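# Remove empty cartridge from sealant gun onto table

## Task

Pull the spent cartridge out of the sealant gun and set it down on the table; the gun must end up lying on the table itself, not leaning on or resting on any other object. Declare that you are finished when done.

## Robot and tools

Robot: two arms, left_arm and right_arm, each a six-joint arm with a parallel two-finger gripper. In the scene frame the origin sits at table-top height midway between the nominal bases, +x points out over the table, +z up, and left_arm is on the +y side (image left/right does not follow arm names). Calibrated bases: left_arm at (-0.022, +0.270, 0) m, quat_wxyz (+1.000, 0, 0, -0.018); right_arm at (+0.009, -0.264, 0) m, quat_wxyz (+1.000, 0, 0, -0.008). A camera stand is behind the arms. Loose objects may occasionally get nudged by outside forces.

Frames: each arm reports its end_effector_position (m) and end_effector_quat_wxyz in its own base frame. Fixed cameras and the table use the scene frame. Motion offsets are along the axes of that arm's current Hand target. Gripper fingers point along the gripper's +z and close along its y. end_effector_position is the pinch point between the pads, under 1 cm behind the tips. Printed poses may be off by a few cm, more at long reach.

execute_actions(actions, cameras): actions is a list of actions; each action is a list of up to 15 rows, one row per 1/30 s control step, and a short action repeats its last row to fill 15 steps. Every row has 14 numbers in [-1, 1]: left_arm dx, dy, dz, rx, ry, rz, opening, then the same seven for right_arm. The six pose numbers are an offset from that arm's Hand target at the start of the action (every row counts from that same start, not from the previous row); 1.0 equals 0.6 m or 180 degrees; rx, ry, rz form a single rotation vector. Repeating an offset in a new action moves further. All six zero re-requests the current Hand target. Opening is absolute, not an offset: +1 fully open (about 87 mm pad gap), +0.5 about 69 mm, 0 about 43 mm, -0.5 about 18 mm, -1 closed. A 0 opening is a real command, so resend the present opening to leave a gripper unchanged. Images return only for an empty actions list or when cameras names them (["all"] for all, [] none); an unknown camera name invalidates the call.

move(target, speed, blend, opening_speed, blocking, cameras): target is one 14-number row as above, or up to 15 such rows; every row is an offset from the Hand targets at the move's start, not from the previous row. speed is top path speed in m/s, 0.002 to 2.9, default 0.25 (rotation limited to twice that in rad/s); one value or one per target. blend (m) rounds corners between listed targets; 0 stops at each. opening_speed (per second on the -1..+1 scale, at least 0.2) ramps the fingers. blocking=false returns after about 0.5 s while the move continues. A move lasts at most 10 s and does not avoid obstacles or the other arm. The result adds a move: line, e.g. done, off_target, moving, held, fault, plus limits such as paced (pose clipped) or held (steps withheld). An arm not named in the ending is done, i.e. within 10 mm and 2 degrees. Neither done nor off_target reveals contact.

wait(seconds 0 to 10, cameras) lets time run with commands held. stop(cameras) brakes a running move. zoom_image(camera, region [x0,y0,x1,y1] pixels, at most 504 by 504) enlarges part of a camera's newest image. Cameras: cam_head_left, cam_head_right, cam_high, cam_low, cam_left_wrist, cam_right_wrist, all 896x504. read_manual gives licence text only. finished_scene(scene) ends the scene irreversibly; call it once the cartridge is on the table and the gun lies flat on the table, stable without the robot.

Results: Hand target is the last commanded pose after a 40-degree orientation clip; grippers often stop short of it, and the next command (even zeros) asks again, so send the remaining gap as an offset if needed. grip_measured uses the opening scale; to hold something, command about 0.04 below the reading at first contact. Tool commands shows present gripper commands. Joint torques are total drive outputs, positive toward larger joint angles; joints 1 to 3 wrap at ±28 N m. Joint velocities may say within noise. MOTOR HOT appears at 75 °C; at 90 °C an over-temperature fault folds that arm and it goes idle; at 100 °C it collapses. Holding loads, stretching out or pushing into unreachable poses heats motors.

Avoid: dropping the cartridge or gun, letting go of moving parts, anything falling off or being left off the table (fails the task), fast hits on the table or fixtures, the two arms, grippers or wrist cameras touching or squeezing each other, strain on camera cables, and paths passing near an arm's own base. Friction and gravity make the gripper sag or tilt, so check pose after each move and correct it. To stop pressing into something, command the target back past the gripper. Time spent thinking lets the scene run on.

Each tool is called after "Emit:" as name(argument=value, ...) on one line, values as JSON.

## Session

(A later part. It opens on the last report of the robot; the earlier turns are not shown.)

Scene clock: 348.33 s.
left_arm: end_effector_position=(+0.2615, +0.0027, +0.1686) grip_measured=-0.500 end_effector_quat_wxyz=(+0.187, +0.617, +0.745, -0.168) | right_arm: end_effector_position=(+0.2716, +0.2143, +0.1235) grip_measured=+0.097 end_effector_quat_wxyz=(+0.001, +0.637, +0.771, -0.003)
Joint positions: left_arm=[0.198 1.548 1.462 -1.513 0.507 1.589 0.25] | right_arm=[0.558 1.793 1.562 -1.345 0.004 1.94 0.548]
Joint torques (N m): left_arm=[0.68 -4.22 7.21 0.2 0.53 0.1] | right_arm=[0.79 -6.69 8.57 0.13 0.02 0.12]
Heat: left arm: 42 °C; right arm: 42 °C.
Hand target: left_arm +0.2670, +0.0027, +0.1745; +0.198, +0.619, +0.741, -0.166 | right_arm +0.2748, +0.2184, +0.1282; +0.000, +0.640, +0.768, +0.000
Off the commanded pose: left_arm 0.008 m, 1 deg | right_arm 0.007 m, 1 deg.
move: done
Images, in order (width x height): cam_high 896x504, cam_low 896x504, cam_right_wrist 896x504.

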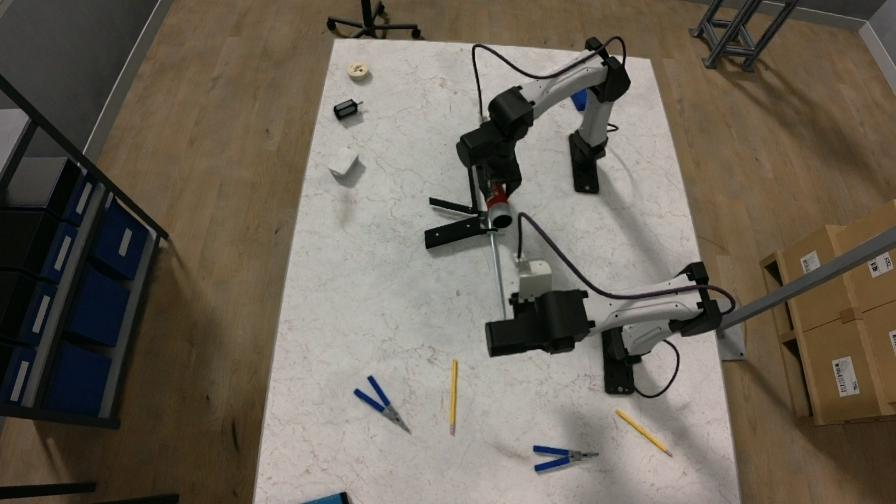

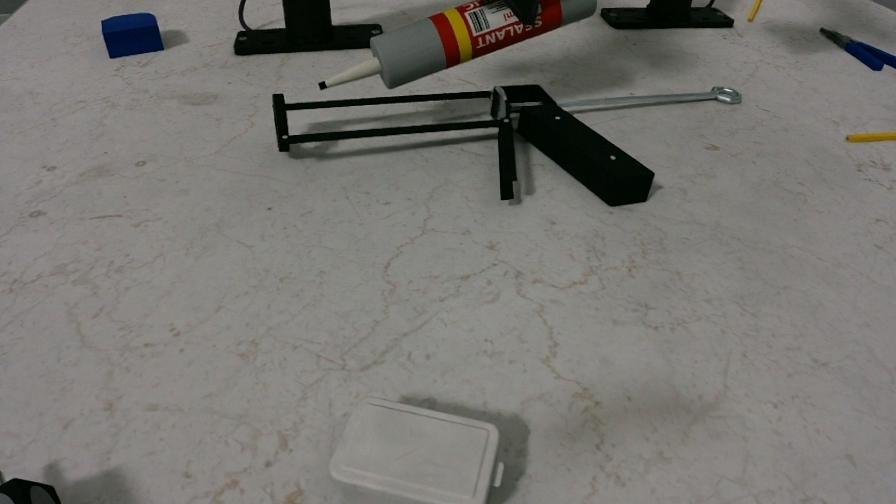

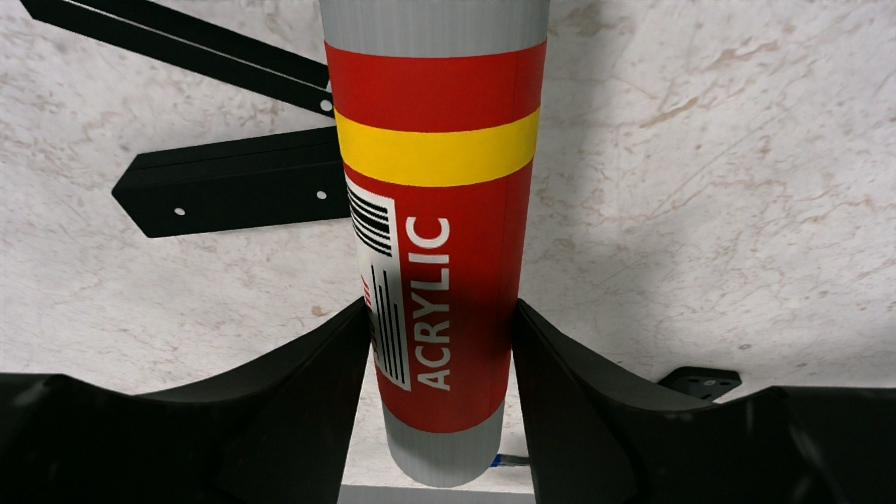

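Emit:
move(target=[[0,0,0,0,0,0,-0.5,0,0,-0.083,0,0,0,-0.1],[0,0,0,0,0,0,-0.5,-0.225,-0.227,-0.083,0,-0.1,0,-0.1],[0,0,0,0,0,0,-0.5,-0.225,-0.227,0.08,0,-0.1,0,-0.1]], speed=0.15, blend=0.02, cameras=["cam_low","cam_right_wrist","cam_high","cam_head_left"])

Scene clock: 357.63 s.
left_arm: end_effector_position=(+0.2615, +0.0027, +0.1686) grip_measured=-0.500 end_effector_quat_wxyz=(+0.187, +0.617, +0.745, -0.168) | right_arm: end_effector_position=(+0.1660, +0.0645, +0.0848) grip_measured=+0.097 end_effector_quat_wxyz=(+0.113, +0.633, +0.760, -0.090)
Joint positions: left_arm=[0.198 1.548 1.462 -1.513 0.507 1.589 0.25] | right_arm=[0.429 1.236 0.9 -1.302 0.283 1.827 0.548]
Joint torques (N m): left_arm=[0.66 -4.21 7.19 0.19 0.53 0.12] | right_arm=[1.02 -2.15 4.9 0.23 0.47 0.13]
Heat: left arm: 43 °C; right arm: 42 °C.
Hand target: left_arm +0.2670, +0.0027, +0.1745; +0.198, +0.619, +0.741, -0.166 | right_arm +0.1652, +0.0611, +0.0800; +0.120, +0.633, +0.759, -0.100
Off the commanded pose: left_arm 0.008 m, 1 deg | right_arm 0.006 m, 1 deg.
move: done
Images, in order (width x height): cam_head_left 896x504, cam_high 896x504, cam_low 896x504, cam_right_wrist 896x504.

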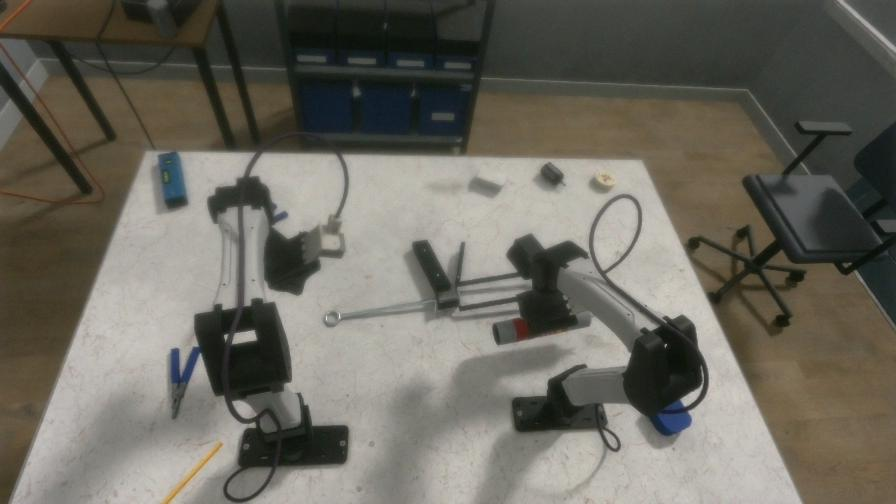

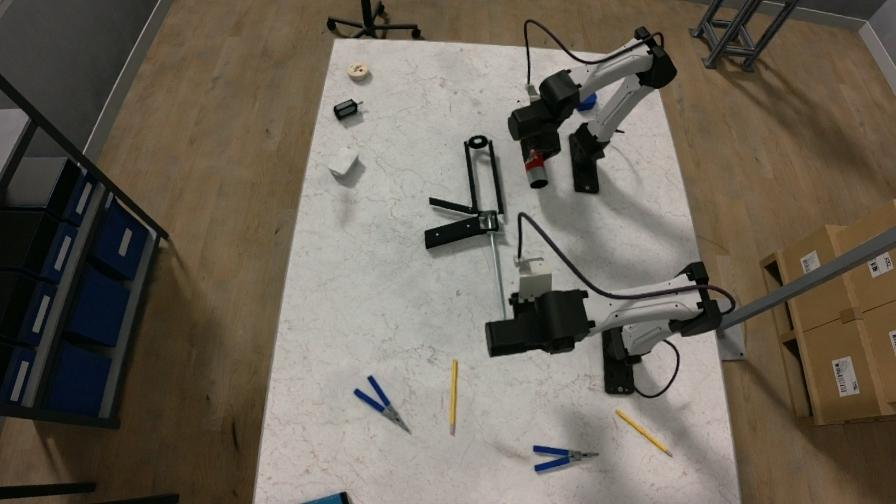

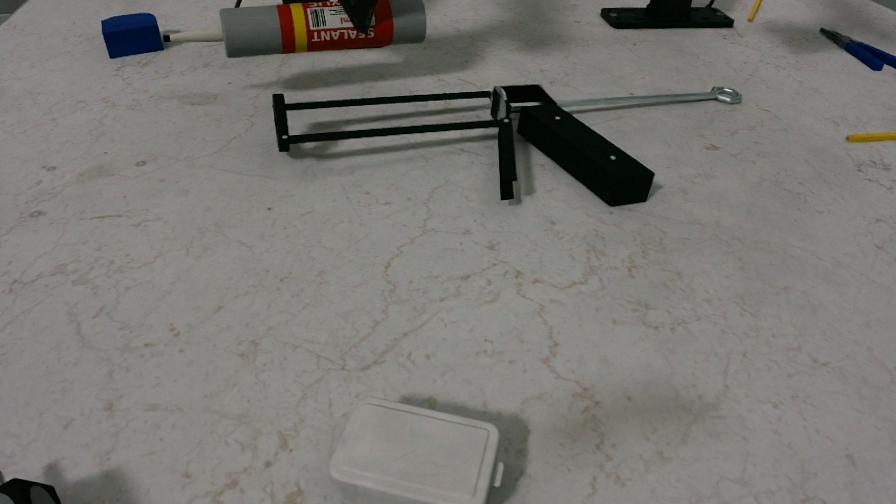

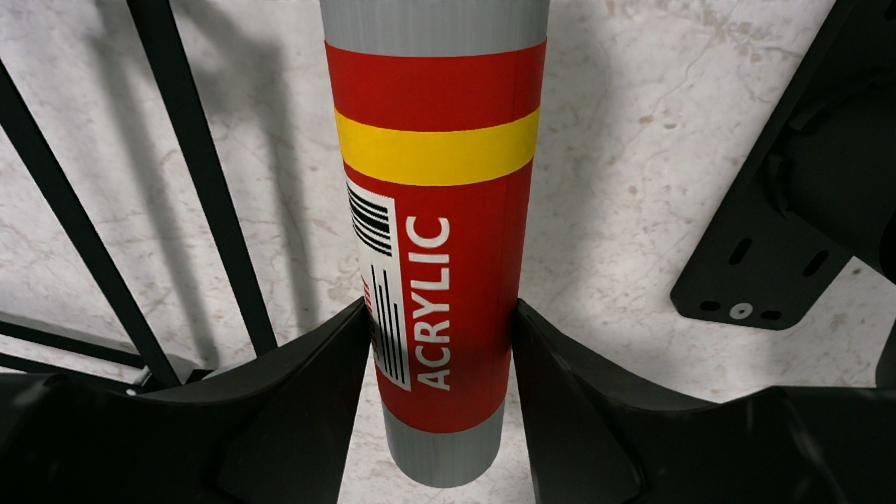

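Emit:
move(target=[[0,0,0,0,0,0,-0.5,0.022,0,0.069,0,0,0,-0.1],[0,0,0,0,0,0,-0.5,0.028,0,0.086,0,0,0,-0.1]], speed=[0.1,0.03], cameras=["cam_low","cam_right_wrist"])

Emit:
zoom_image(camera="cam_low", region=[150, 0, 450, 120])

Scene clock: 364.27 s.
left_arm: end_effector_position=(+0.2615, +0.0027, +0.1686) grip_measured=-0.500 end_effector_quat_wxyz=(+0.187, +0.617, +0.745, -0.168) | right_arm: end_effector_position=(+0.1651, +0.0638, +0.0319) grip_measured=+0.097 end_effector_quat_wxyz=(+0.112, +0.633, +0.760, -0.094)
Joint positions: left_arm=[0.198 1.548 1.462 -1.513 0.507 1.589 0.25] | right_arm=[0.429 1.289 0.72 -1.078 0.285 1.827 0.548]
Joint torques (N m): left_arm=[0.66 -4.08 7.08 0.23 0.55 0.13] | right_arm=[1.06 -2.09 4.42 0.33 0.45 0.14]
Heat: left arm: 43 °C; right arm: 42 °C.
Hand target: left_arm +0.2670, +0.0027, +0.1745; +0.198, +0.619, +0.741, -0.166 | right_arm +0.1653, +0.0612, +0.0258; +0.120, +0.633, +0.759, -0.100
Off the commanded pose: left_arm 0.008 m, 1 deg | right_arm 0.007 m, 1 deg.
move: done
Images, in order (width x height): cam_low 896x504, cam_right_wrist 896x504.

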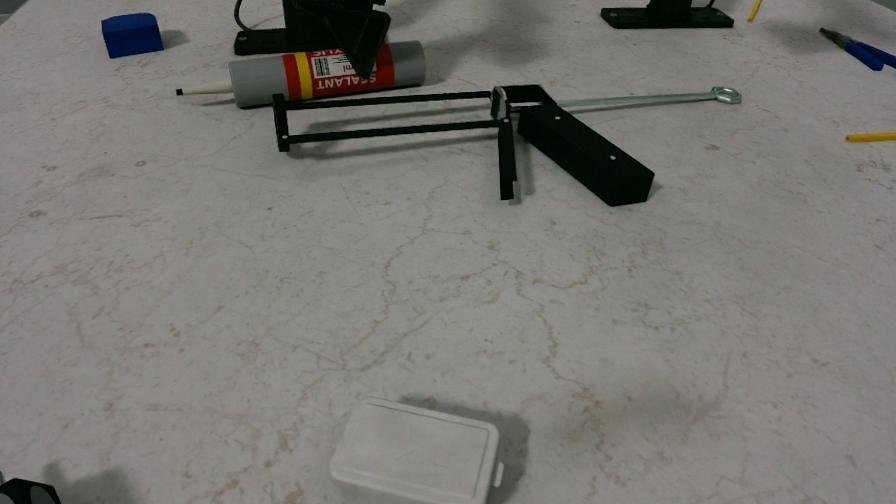

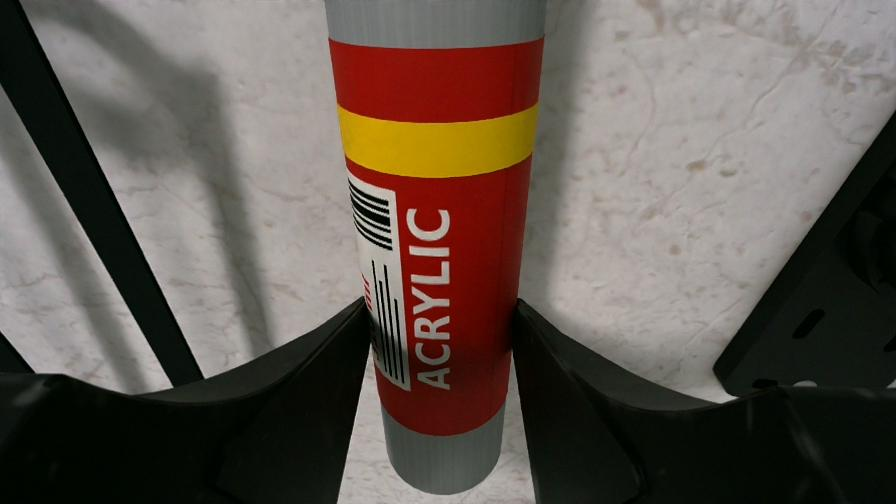

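Scaled by 1.680 from the camera's 896x504 image, which has a finer 1280x720 frame.

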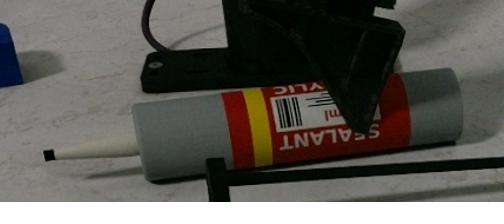

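Emit:
move(target=[0,0,0,0,0,0,-0.5,0.005,0,0.016,0,0,0,-0.1], speed=0.02, cameras=["cam_low"])

Emit:
zoom_image(camera="cam_low", region=[150, 0, 450, 120])

Scene clock: 367.23 s.
left_arm: end_effector_position=(+0.2615, +0.0027, +0.1686) grip_measured=-0.500 end_effector_quat_wxyz=(+0.187, +0.617, +0.745, -0.168) | right_arm: end_effector_position=(+0.1652, +0.0637, +0.0313) grip_measured=+0.097 end_effector_quat_wxyz=(+0.113, +0.633, +0.760, -0.094)
Joint positions: left_arm=[0.198 1.548 1.462 -1.513 0.507 1.589 0.25] | right_arm=[0.429 1.289 0.718 -1.075 0.285 1.827 0.548]
Joint torques (N m): left_arm=[0.72 -4.27 7.06 0.18 0.56 0.14] | right_arm=[1.02 -1.05 2.36 0.68 0.45 0.14]
Heat: left arm: 43 °C; right arm: 41 °C.
Hand target: left_arm +0.2670, +0.0027, +0.1745; +0.198, +0.619, +0.741, -0.166 | right_arm +0.1653, +0.0610, +0.0158; +0.120, +0.632, +0.759, -0.100
Off the commanded pose: left_arm 0.008 m, 1 deg | right_arm 0.016 m, 1 deg.
move: off_target (right_arm)
Images, in order (width x height): cam_low 896x504.

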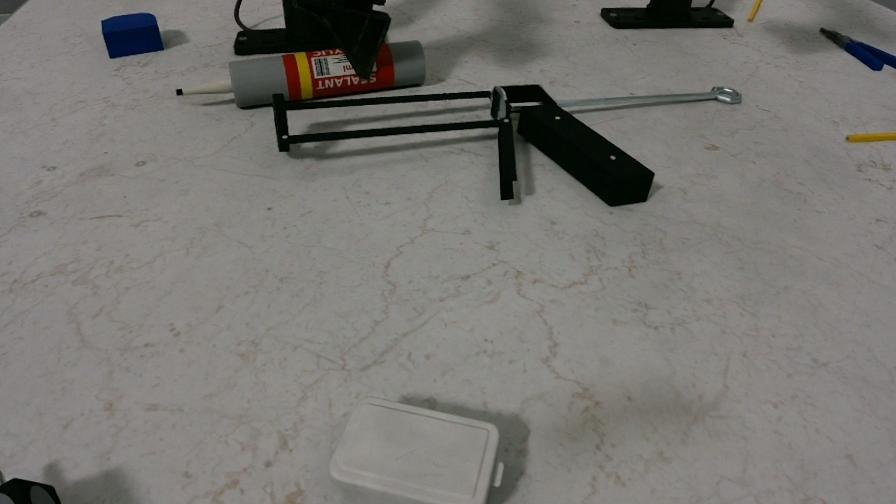

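Scaled by 1.680 from the camera's 896x504 image, which has a finer 1280x720 frame.

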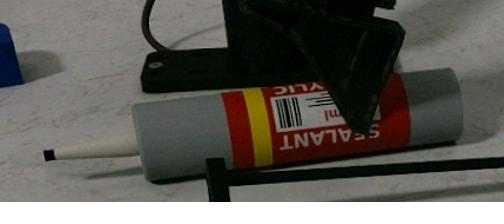

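Emit:
move(target=[[0,0,0,0,0,0,-0.5,0,0,-0.012,0,0,0,-0.1],[0,0,0,0,0,0,-0.5,0,0,-0.012,0,0,0,0.6],[0,0,0,0,0,0,-0.5,0,0,-0.25,0,0,0,0.6]], speed=0.1, opening_speed=0.5, cameras=["cam_low","cam_right_wrist","cam_high"])

Scene clock: 373.63 s.
left_arm: end_effector_position=(+0.2615, +0.0027, +0.1686) grip_measured=-0.500 end_effector_quat_wxyz=(+0.187, +0.617, +0.745, -0.168) | right_arm: end_effector_position=(+0.1574, +0.1025, +0.1503) grip_measured=+0.600 end_effector_quat_wxyz=(+0.122, +0.628, +0.765, -0.069)
Joint positions: left_arm=[0.198 1.548 1.462 -1.513 0.507 1.589 0.25] | right_arm=[0.636 1.261 1.177 -1.563 0.272 2.02 0.8]
Joint torques (N m): left_arm=[0.59 -4.19 7.16 0.17 0.53 0.11] | right_arm=[0.98 -3.25 7.91 0.01 0.1 0.03]
Heat: left arm: 43 °C; right arm: 41 °C.
Hand target: left_arm +0.2670, +0.0027, +0.1745; +0.198, +0.619, +0.741, -0.166 | right_arm +0.1569, +0.1066, +0.1585; +0.120, +0.632, +0.759, -0.100
Off the commanded pose: left_arm 0.008 m, 1 deg | right_arm 0.009 m, 4 deg.
joint sent to its limit (right arm) — joint 4 (wrist pitch), lower limit. The joint targets are off in orientation, not in position.
move: off_target (right_arm)
Images, in order (width x height): cam_high 896x504, cam_low 896x504, cam_right_wrist 896x504.

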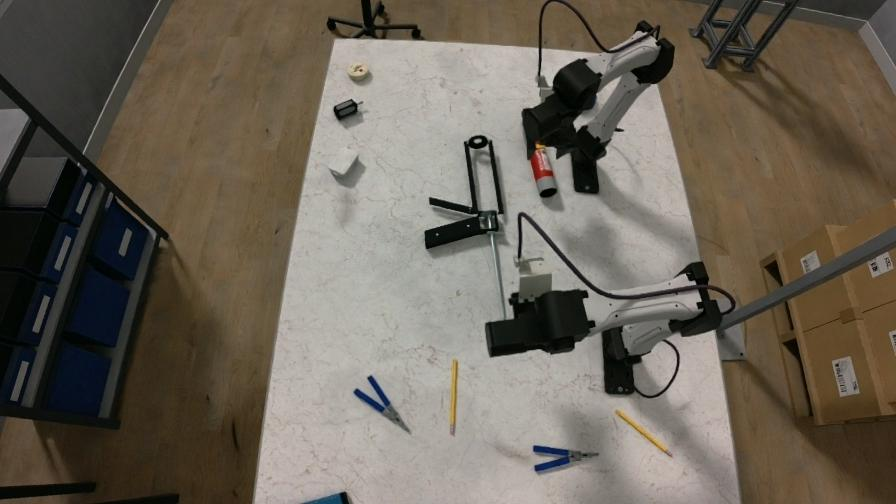

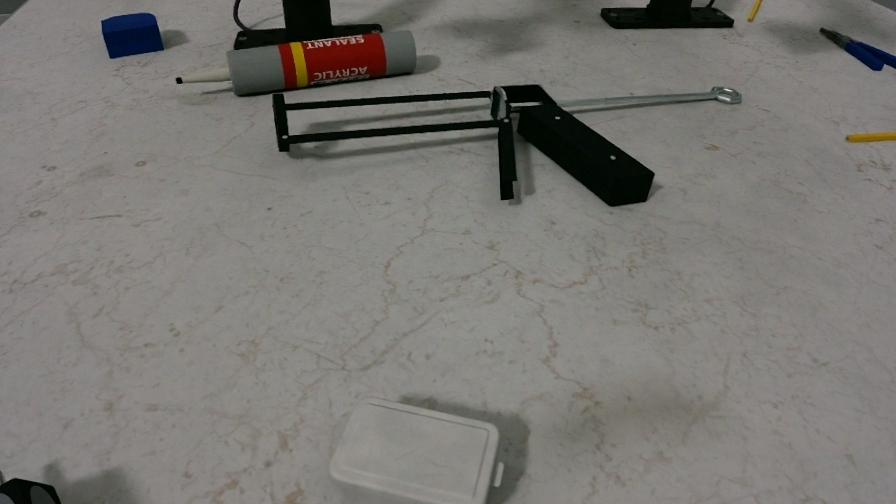

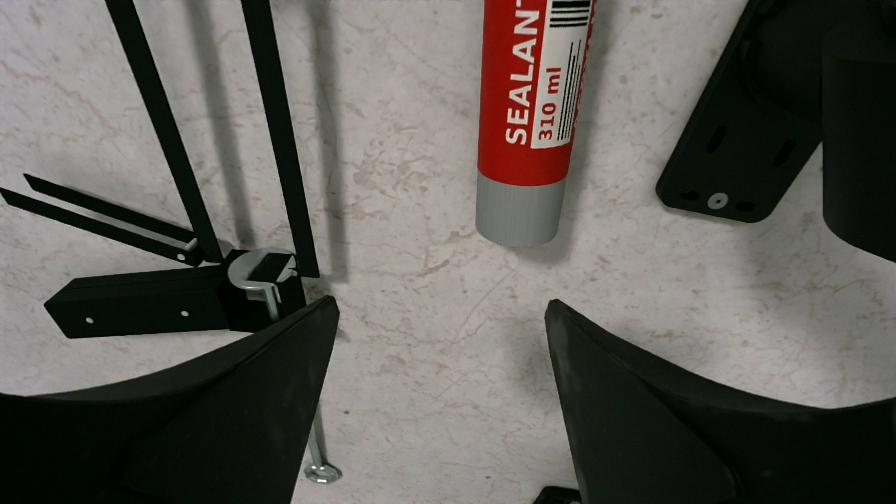

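Emit:
wait(seconds=1, cameras=["cam_low","cam_right_wrist"])

Scene clock: 376.27 s.
left_arm: end_effector_position=(+0.2615, +0.0027, +0.1686) grip_measured=-0.500 end_effector_quat_wxyz=(+0.187, +0.617, +0.745, -0.168) | right_arm: end_effector_position=(+0.1573, +0.1025, +0.1503) grip_measured=+0.600 end_effector_quat_wxyz=(+0.122, +0.628, +0.765, -0.069)
Joint positions: left_arm=[0.198 1.548 1.462 -1.513 0.507 1.589 0.25] | right_arm=[0.636 1.261 1.177 -1.563 0.271 2.02 0.8]
Joint torques (N m): left_arm=[0.79 -4.25 7.05 0.21 0.54 0.15] | right_arm=[0.98 -3.26 7.95 0.01 0.11 0.03]
Heat: left arm: 43 °C; right arm: 41 °C.
Hand target: left_arm +0.2670, +0.0027, +0.1745; +0.198, +0.619, +0.741, -0.166 | right_arm +0.1569, +0.1066, +0.1585; +0.120, +0.632, +0.759, -0.100
Tool commands: left_gripper/opening=-0.5 right_gripper/opening=+0.6
Off the commanded pose: left_arm 0.008 m, 1 deg | right_arm 0.009 m, 4 deg.
wait: 1.00 s; at rest from the start
Images, in order (width x height): cam_low 896x504, cam_right_wrist 896x504.

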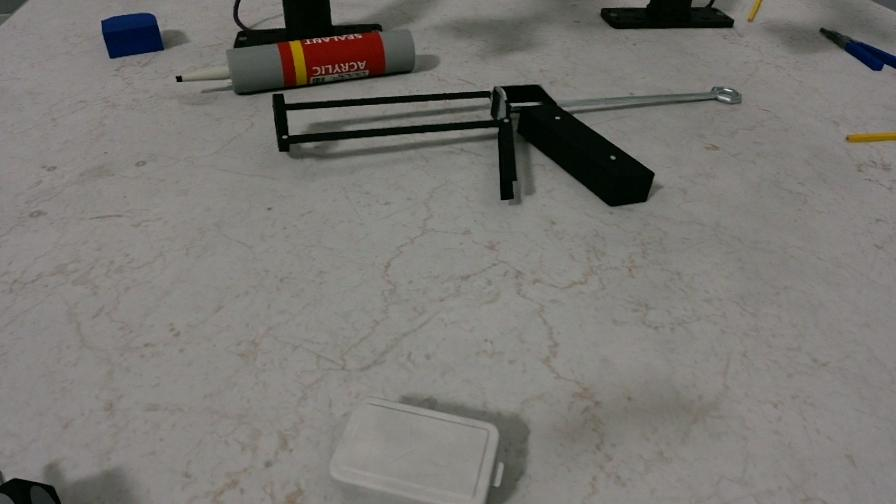

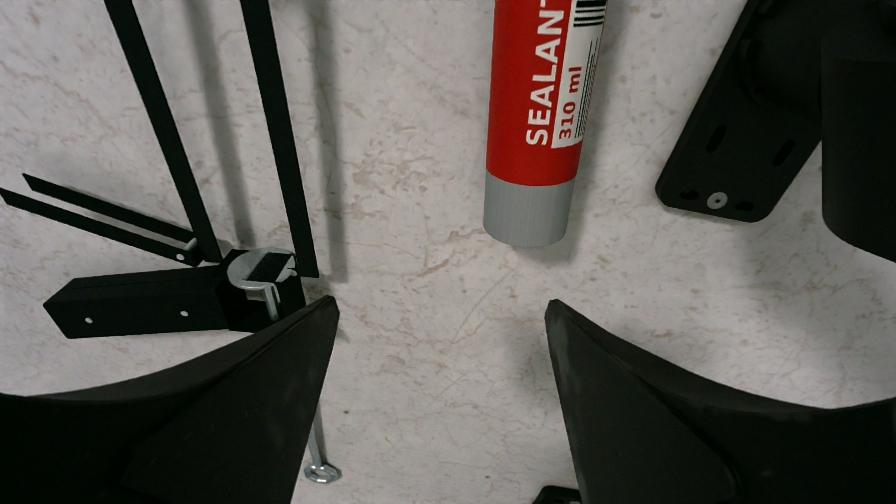

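Emit:
wait(seconds=3, cameras=["cam_low","cam_right_wrist"])

Scene clock: 380.47 s.
left_arm: end_effector_position=(+0.2615, +0.0027, +0.1686) grip_measured=-0.500 end_effector_quat_wxyz=(+0.187, +0.617, +0.745, -0.168) | right_arm: end_effector_position=(+0.1573, +0.1025, +0.1503) grip_measured=+0.600 end_effector_quat_wxyz=(+0.122, +0.628, +0.765, -0.069)
Joint positions: left_arm=[0.198 1.548 1.462 -1.513 0.507 1.589 0.25] | right_arm=[0.636 1.261 1.177 -1.563 0.271 2.02 0.8]
Joint torques (N m): left_arm=[0.7 -4.21 7.05 0.22 0.54 0.12] | right_arm=[0.99 -3.28 7.94 0.02 0.11 0.04]
Heat: left arm: 43 °C; right arm: 42 °C.
Hand target: left_arm +0.2670, +0.0027, +0.1745; +0.198, +0.619, +0.741, -0.166 | right_arm +0.1569, +0.1066, +0.1585; +0.120, +0.632, +0.759, -0.100
Tool commands: left_gripper/opening=-0.5 right_gripper/opening=+0.6
Off the commanded pose: left_arm 0.008 m, 1 deg | right_arm 0.009 m, 4 deg.
wait: 3.00 s; at rest from the start
Images, in order (width x height): cam_low 896x504, cam_right_wrist 896x504.

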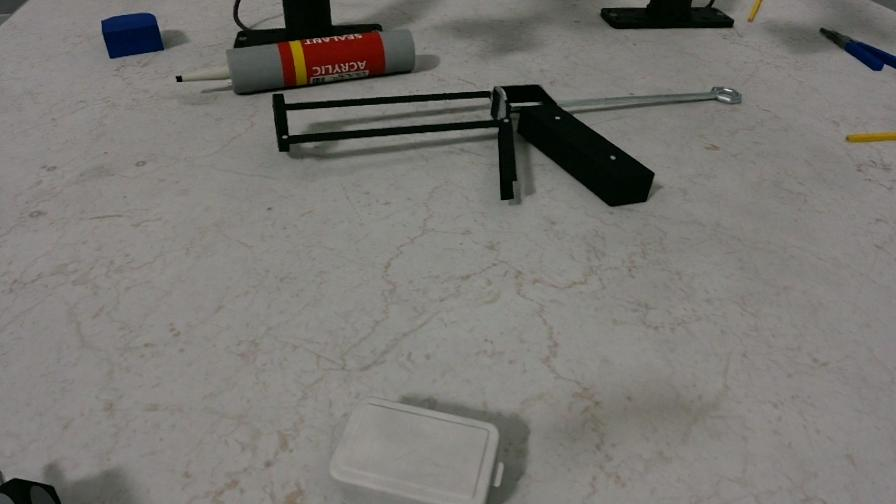

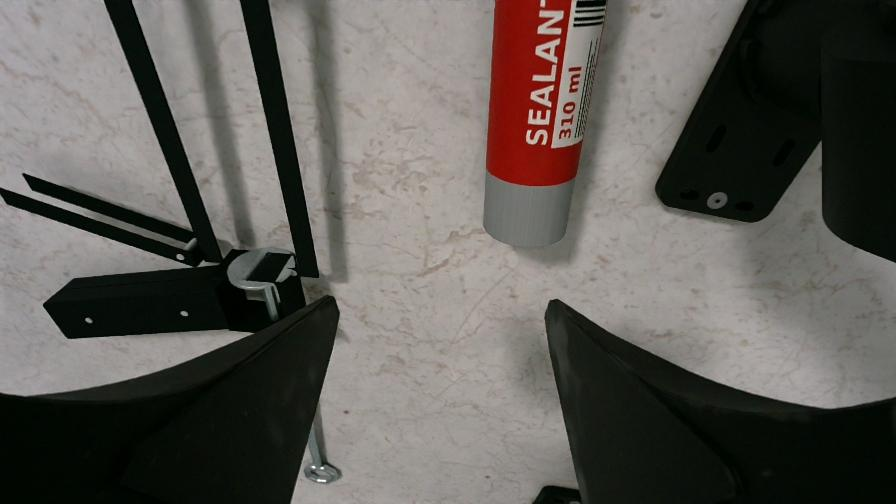

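Stopped. The cartridge is out on the table and the gun rests on the table: done.

Emit:
finished_scene(scene=1)

The scene is finished: the task was done.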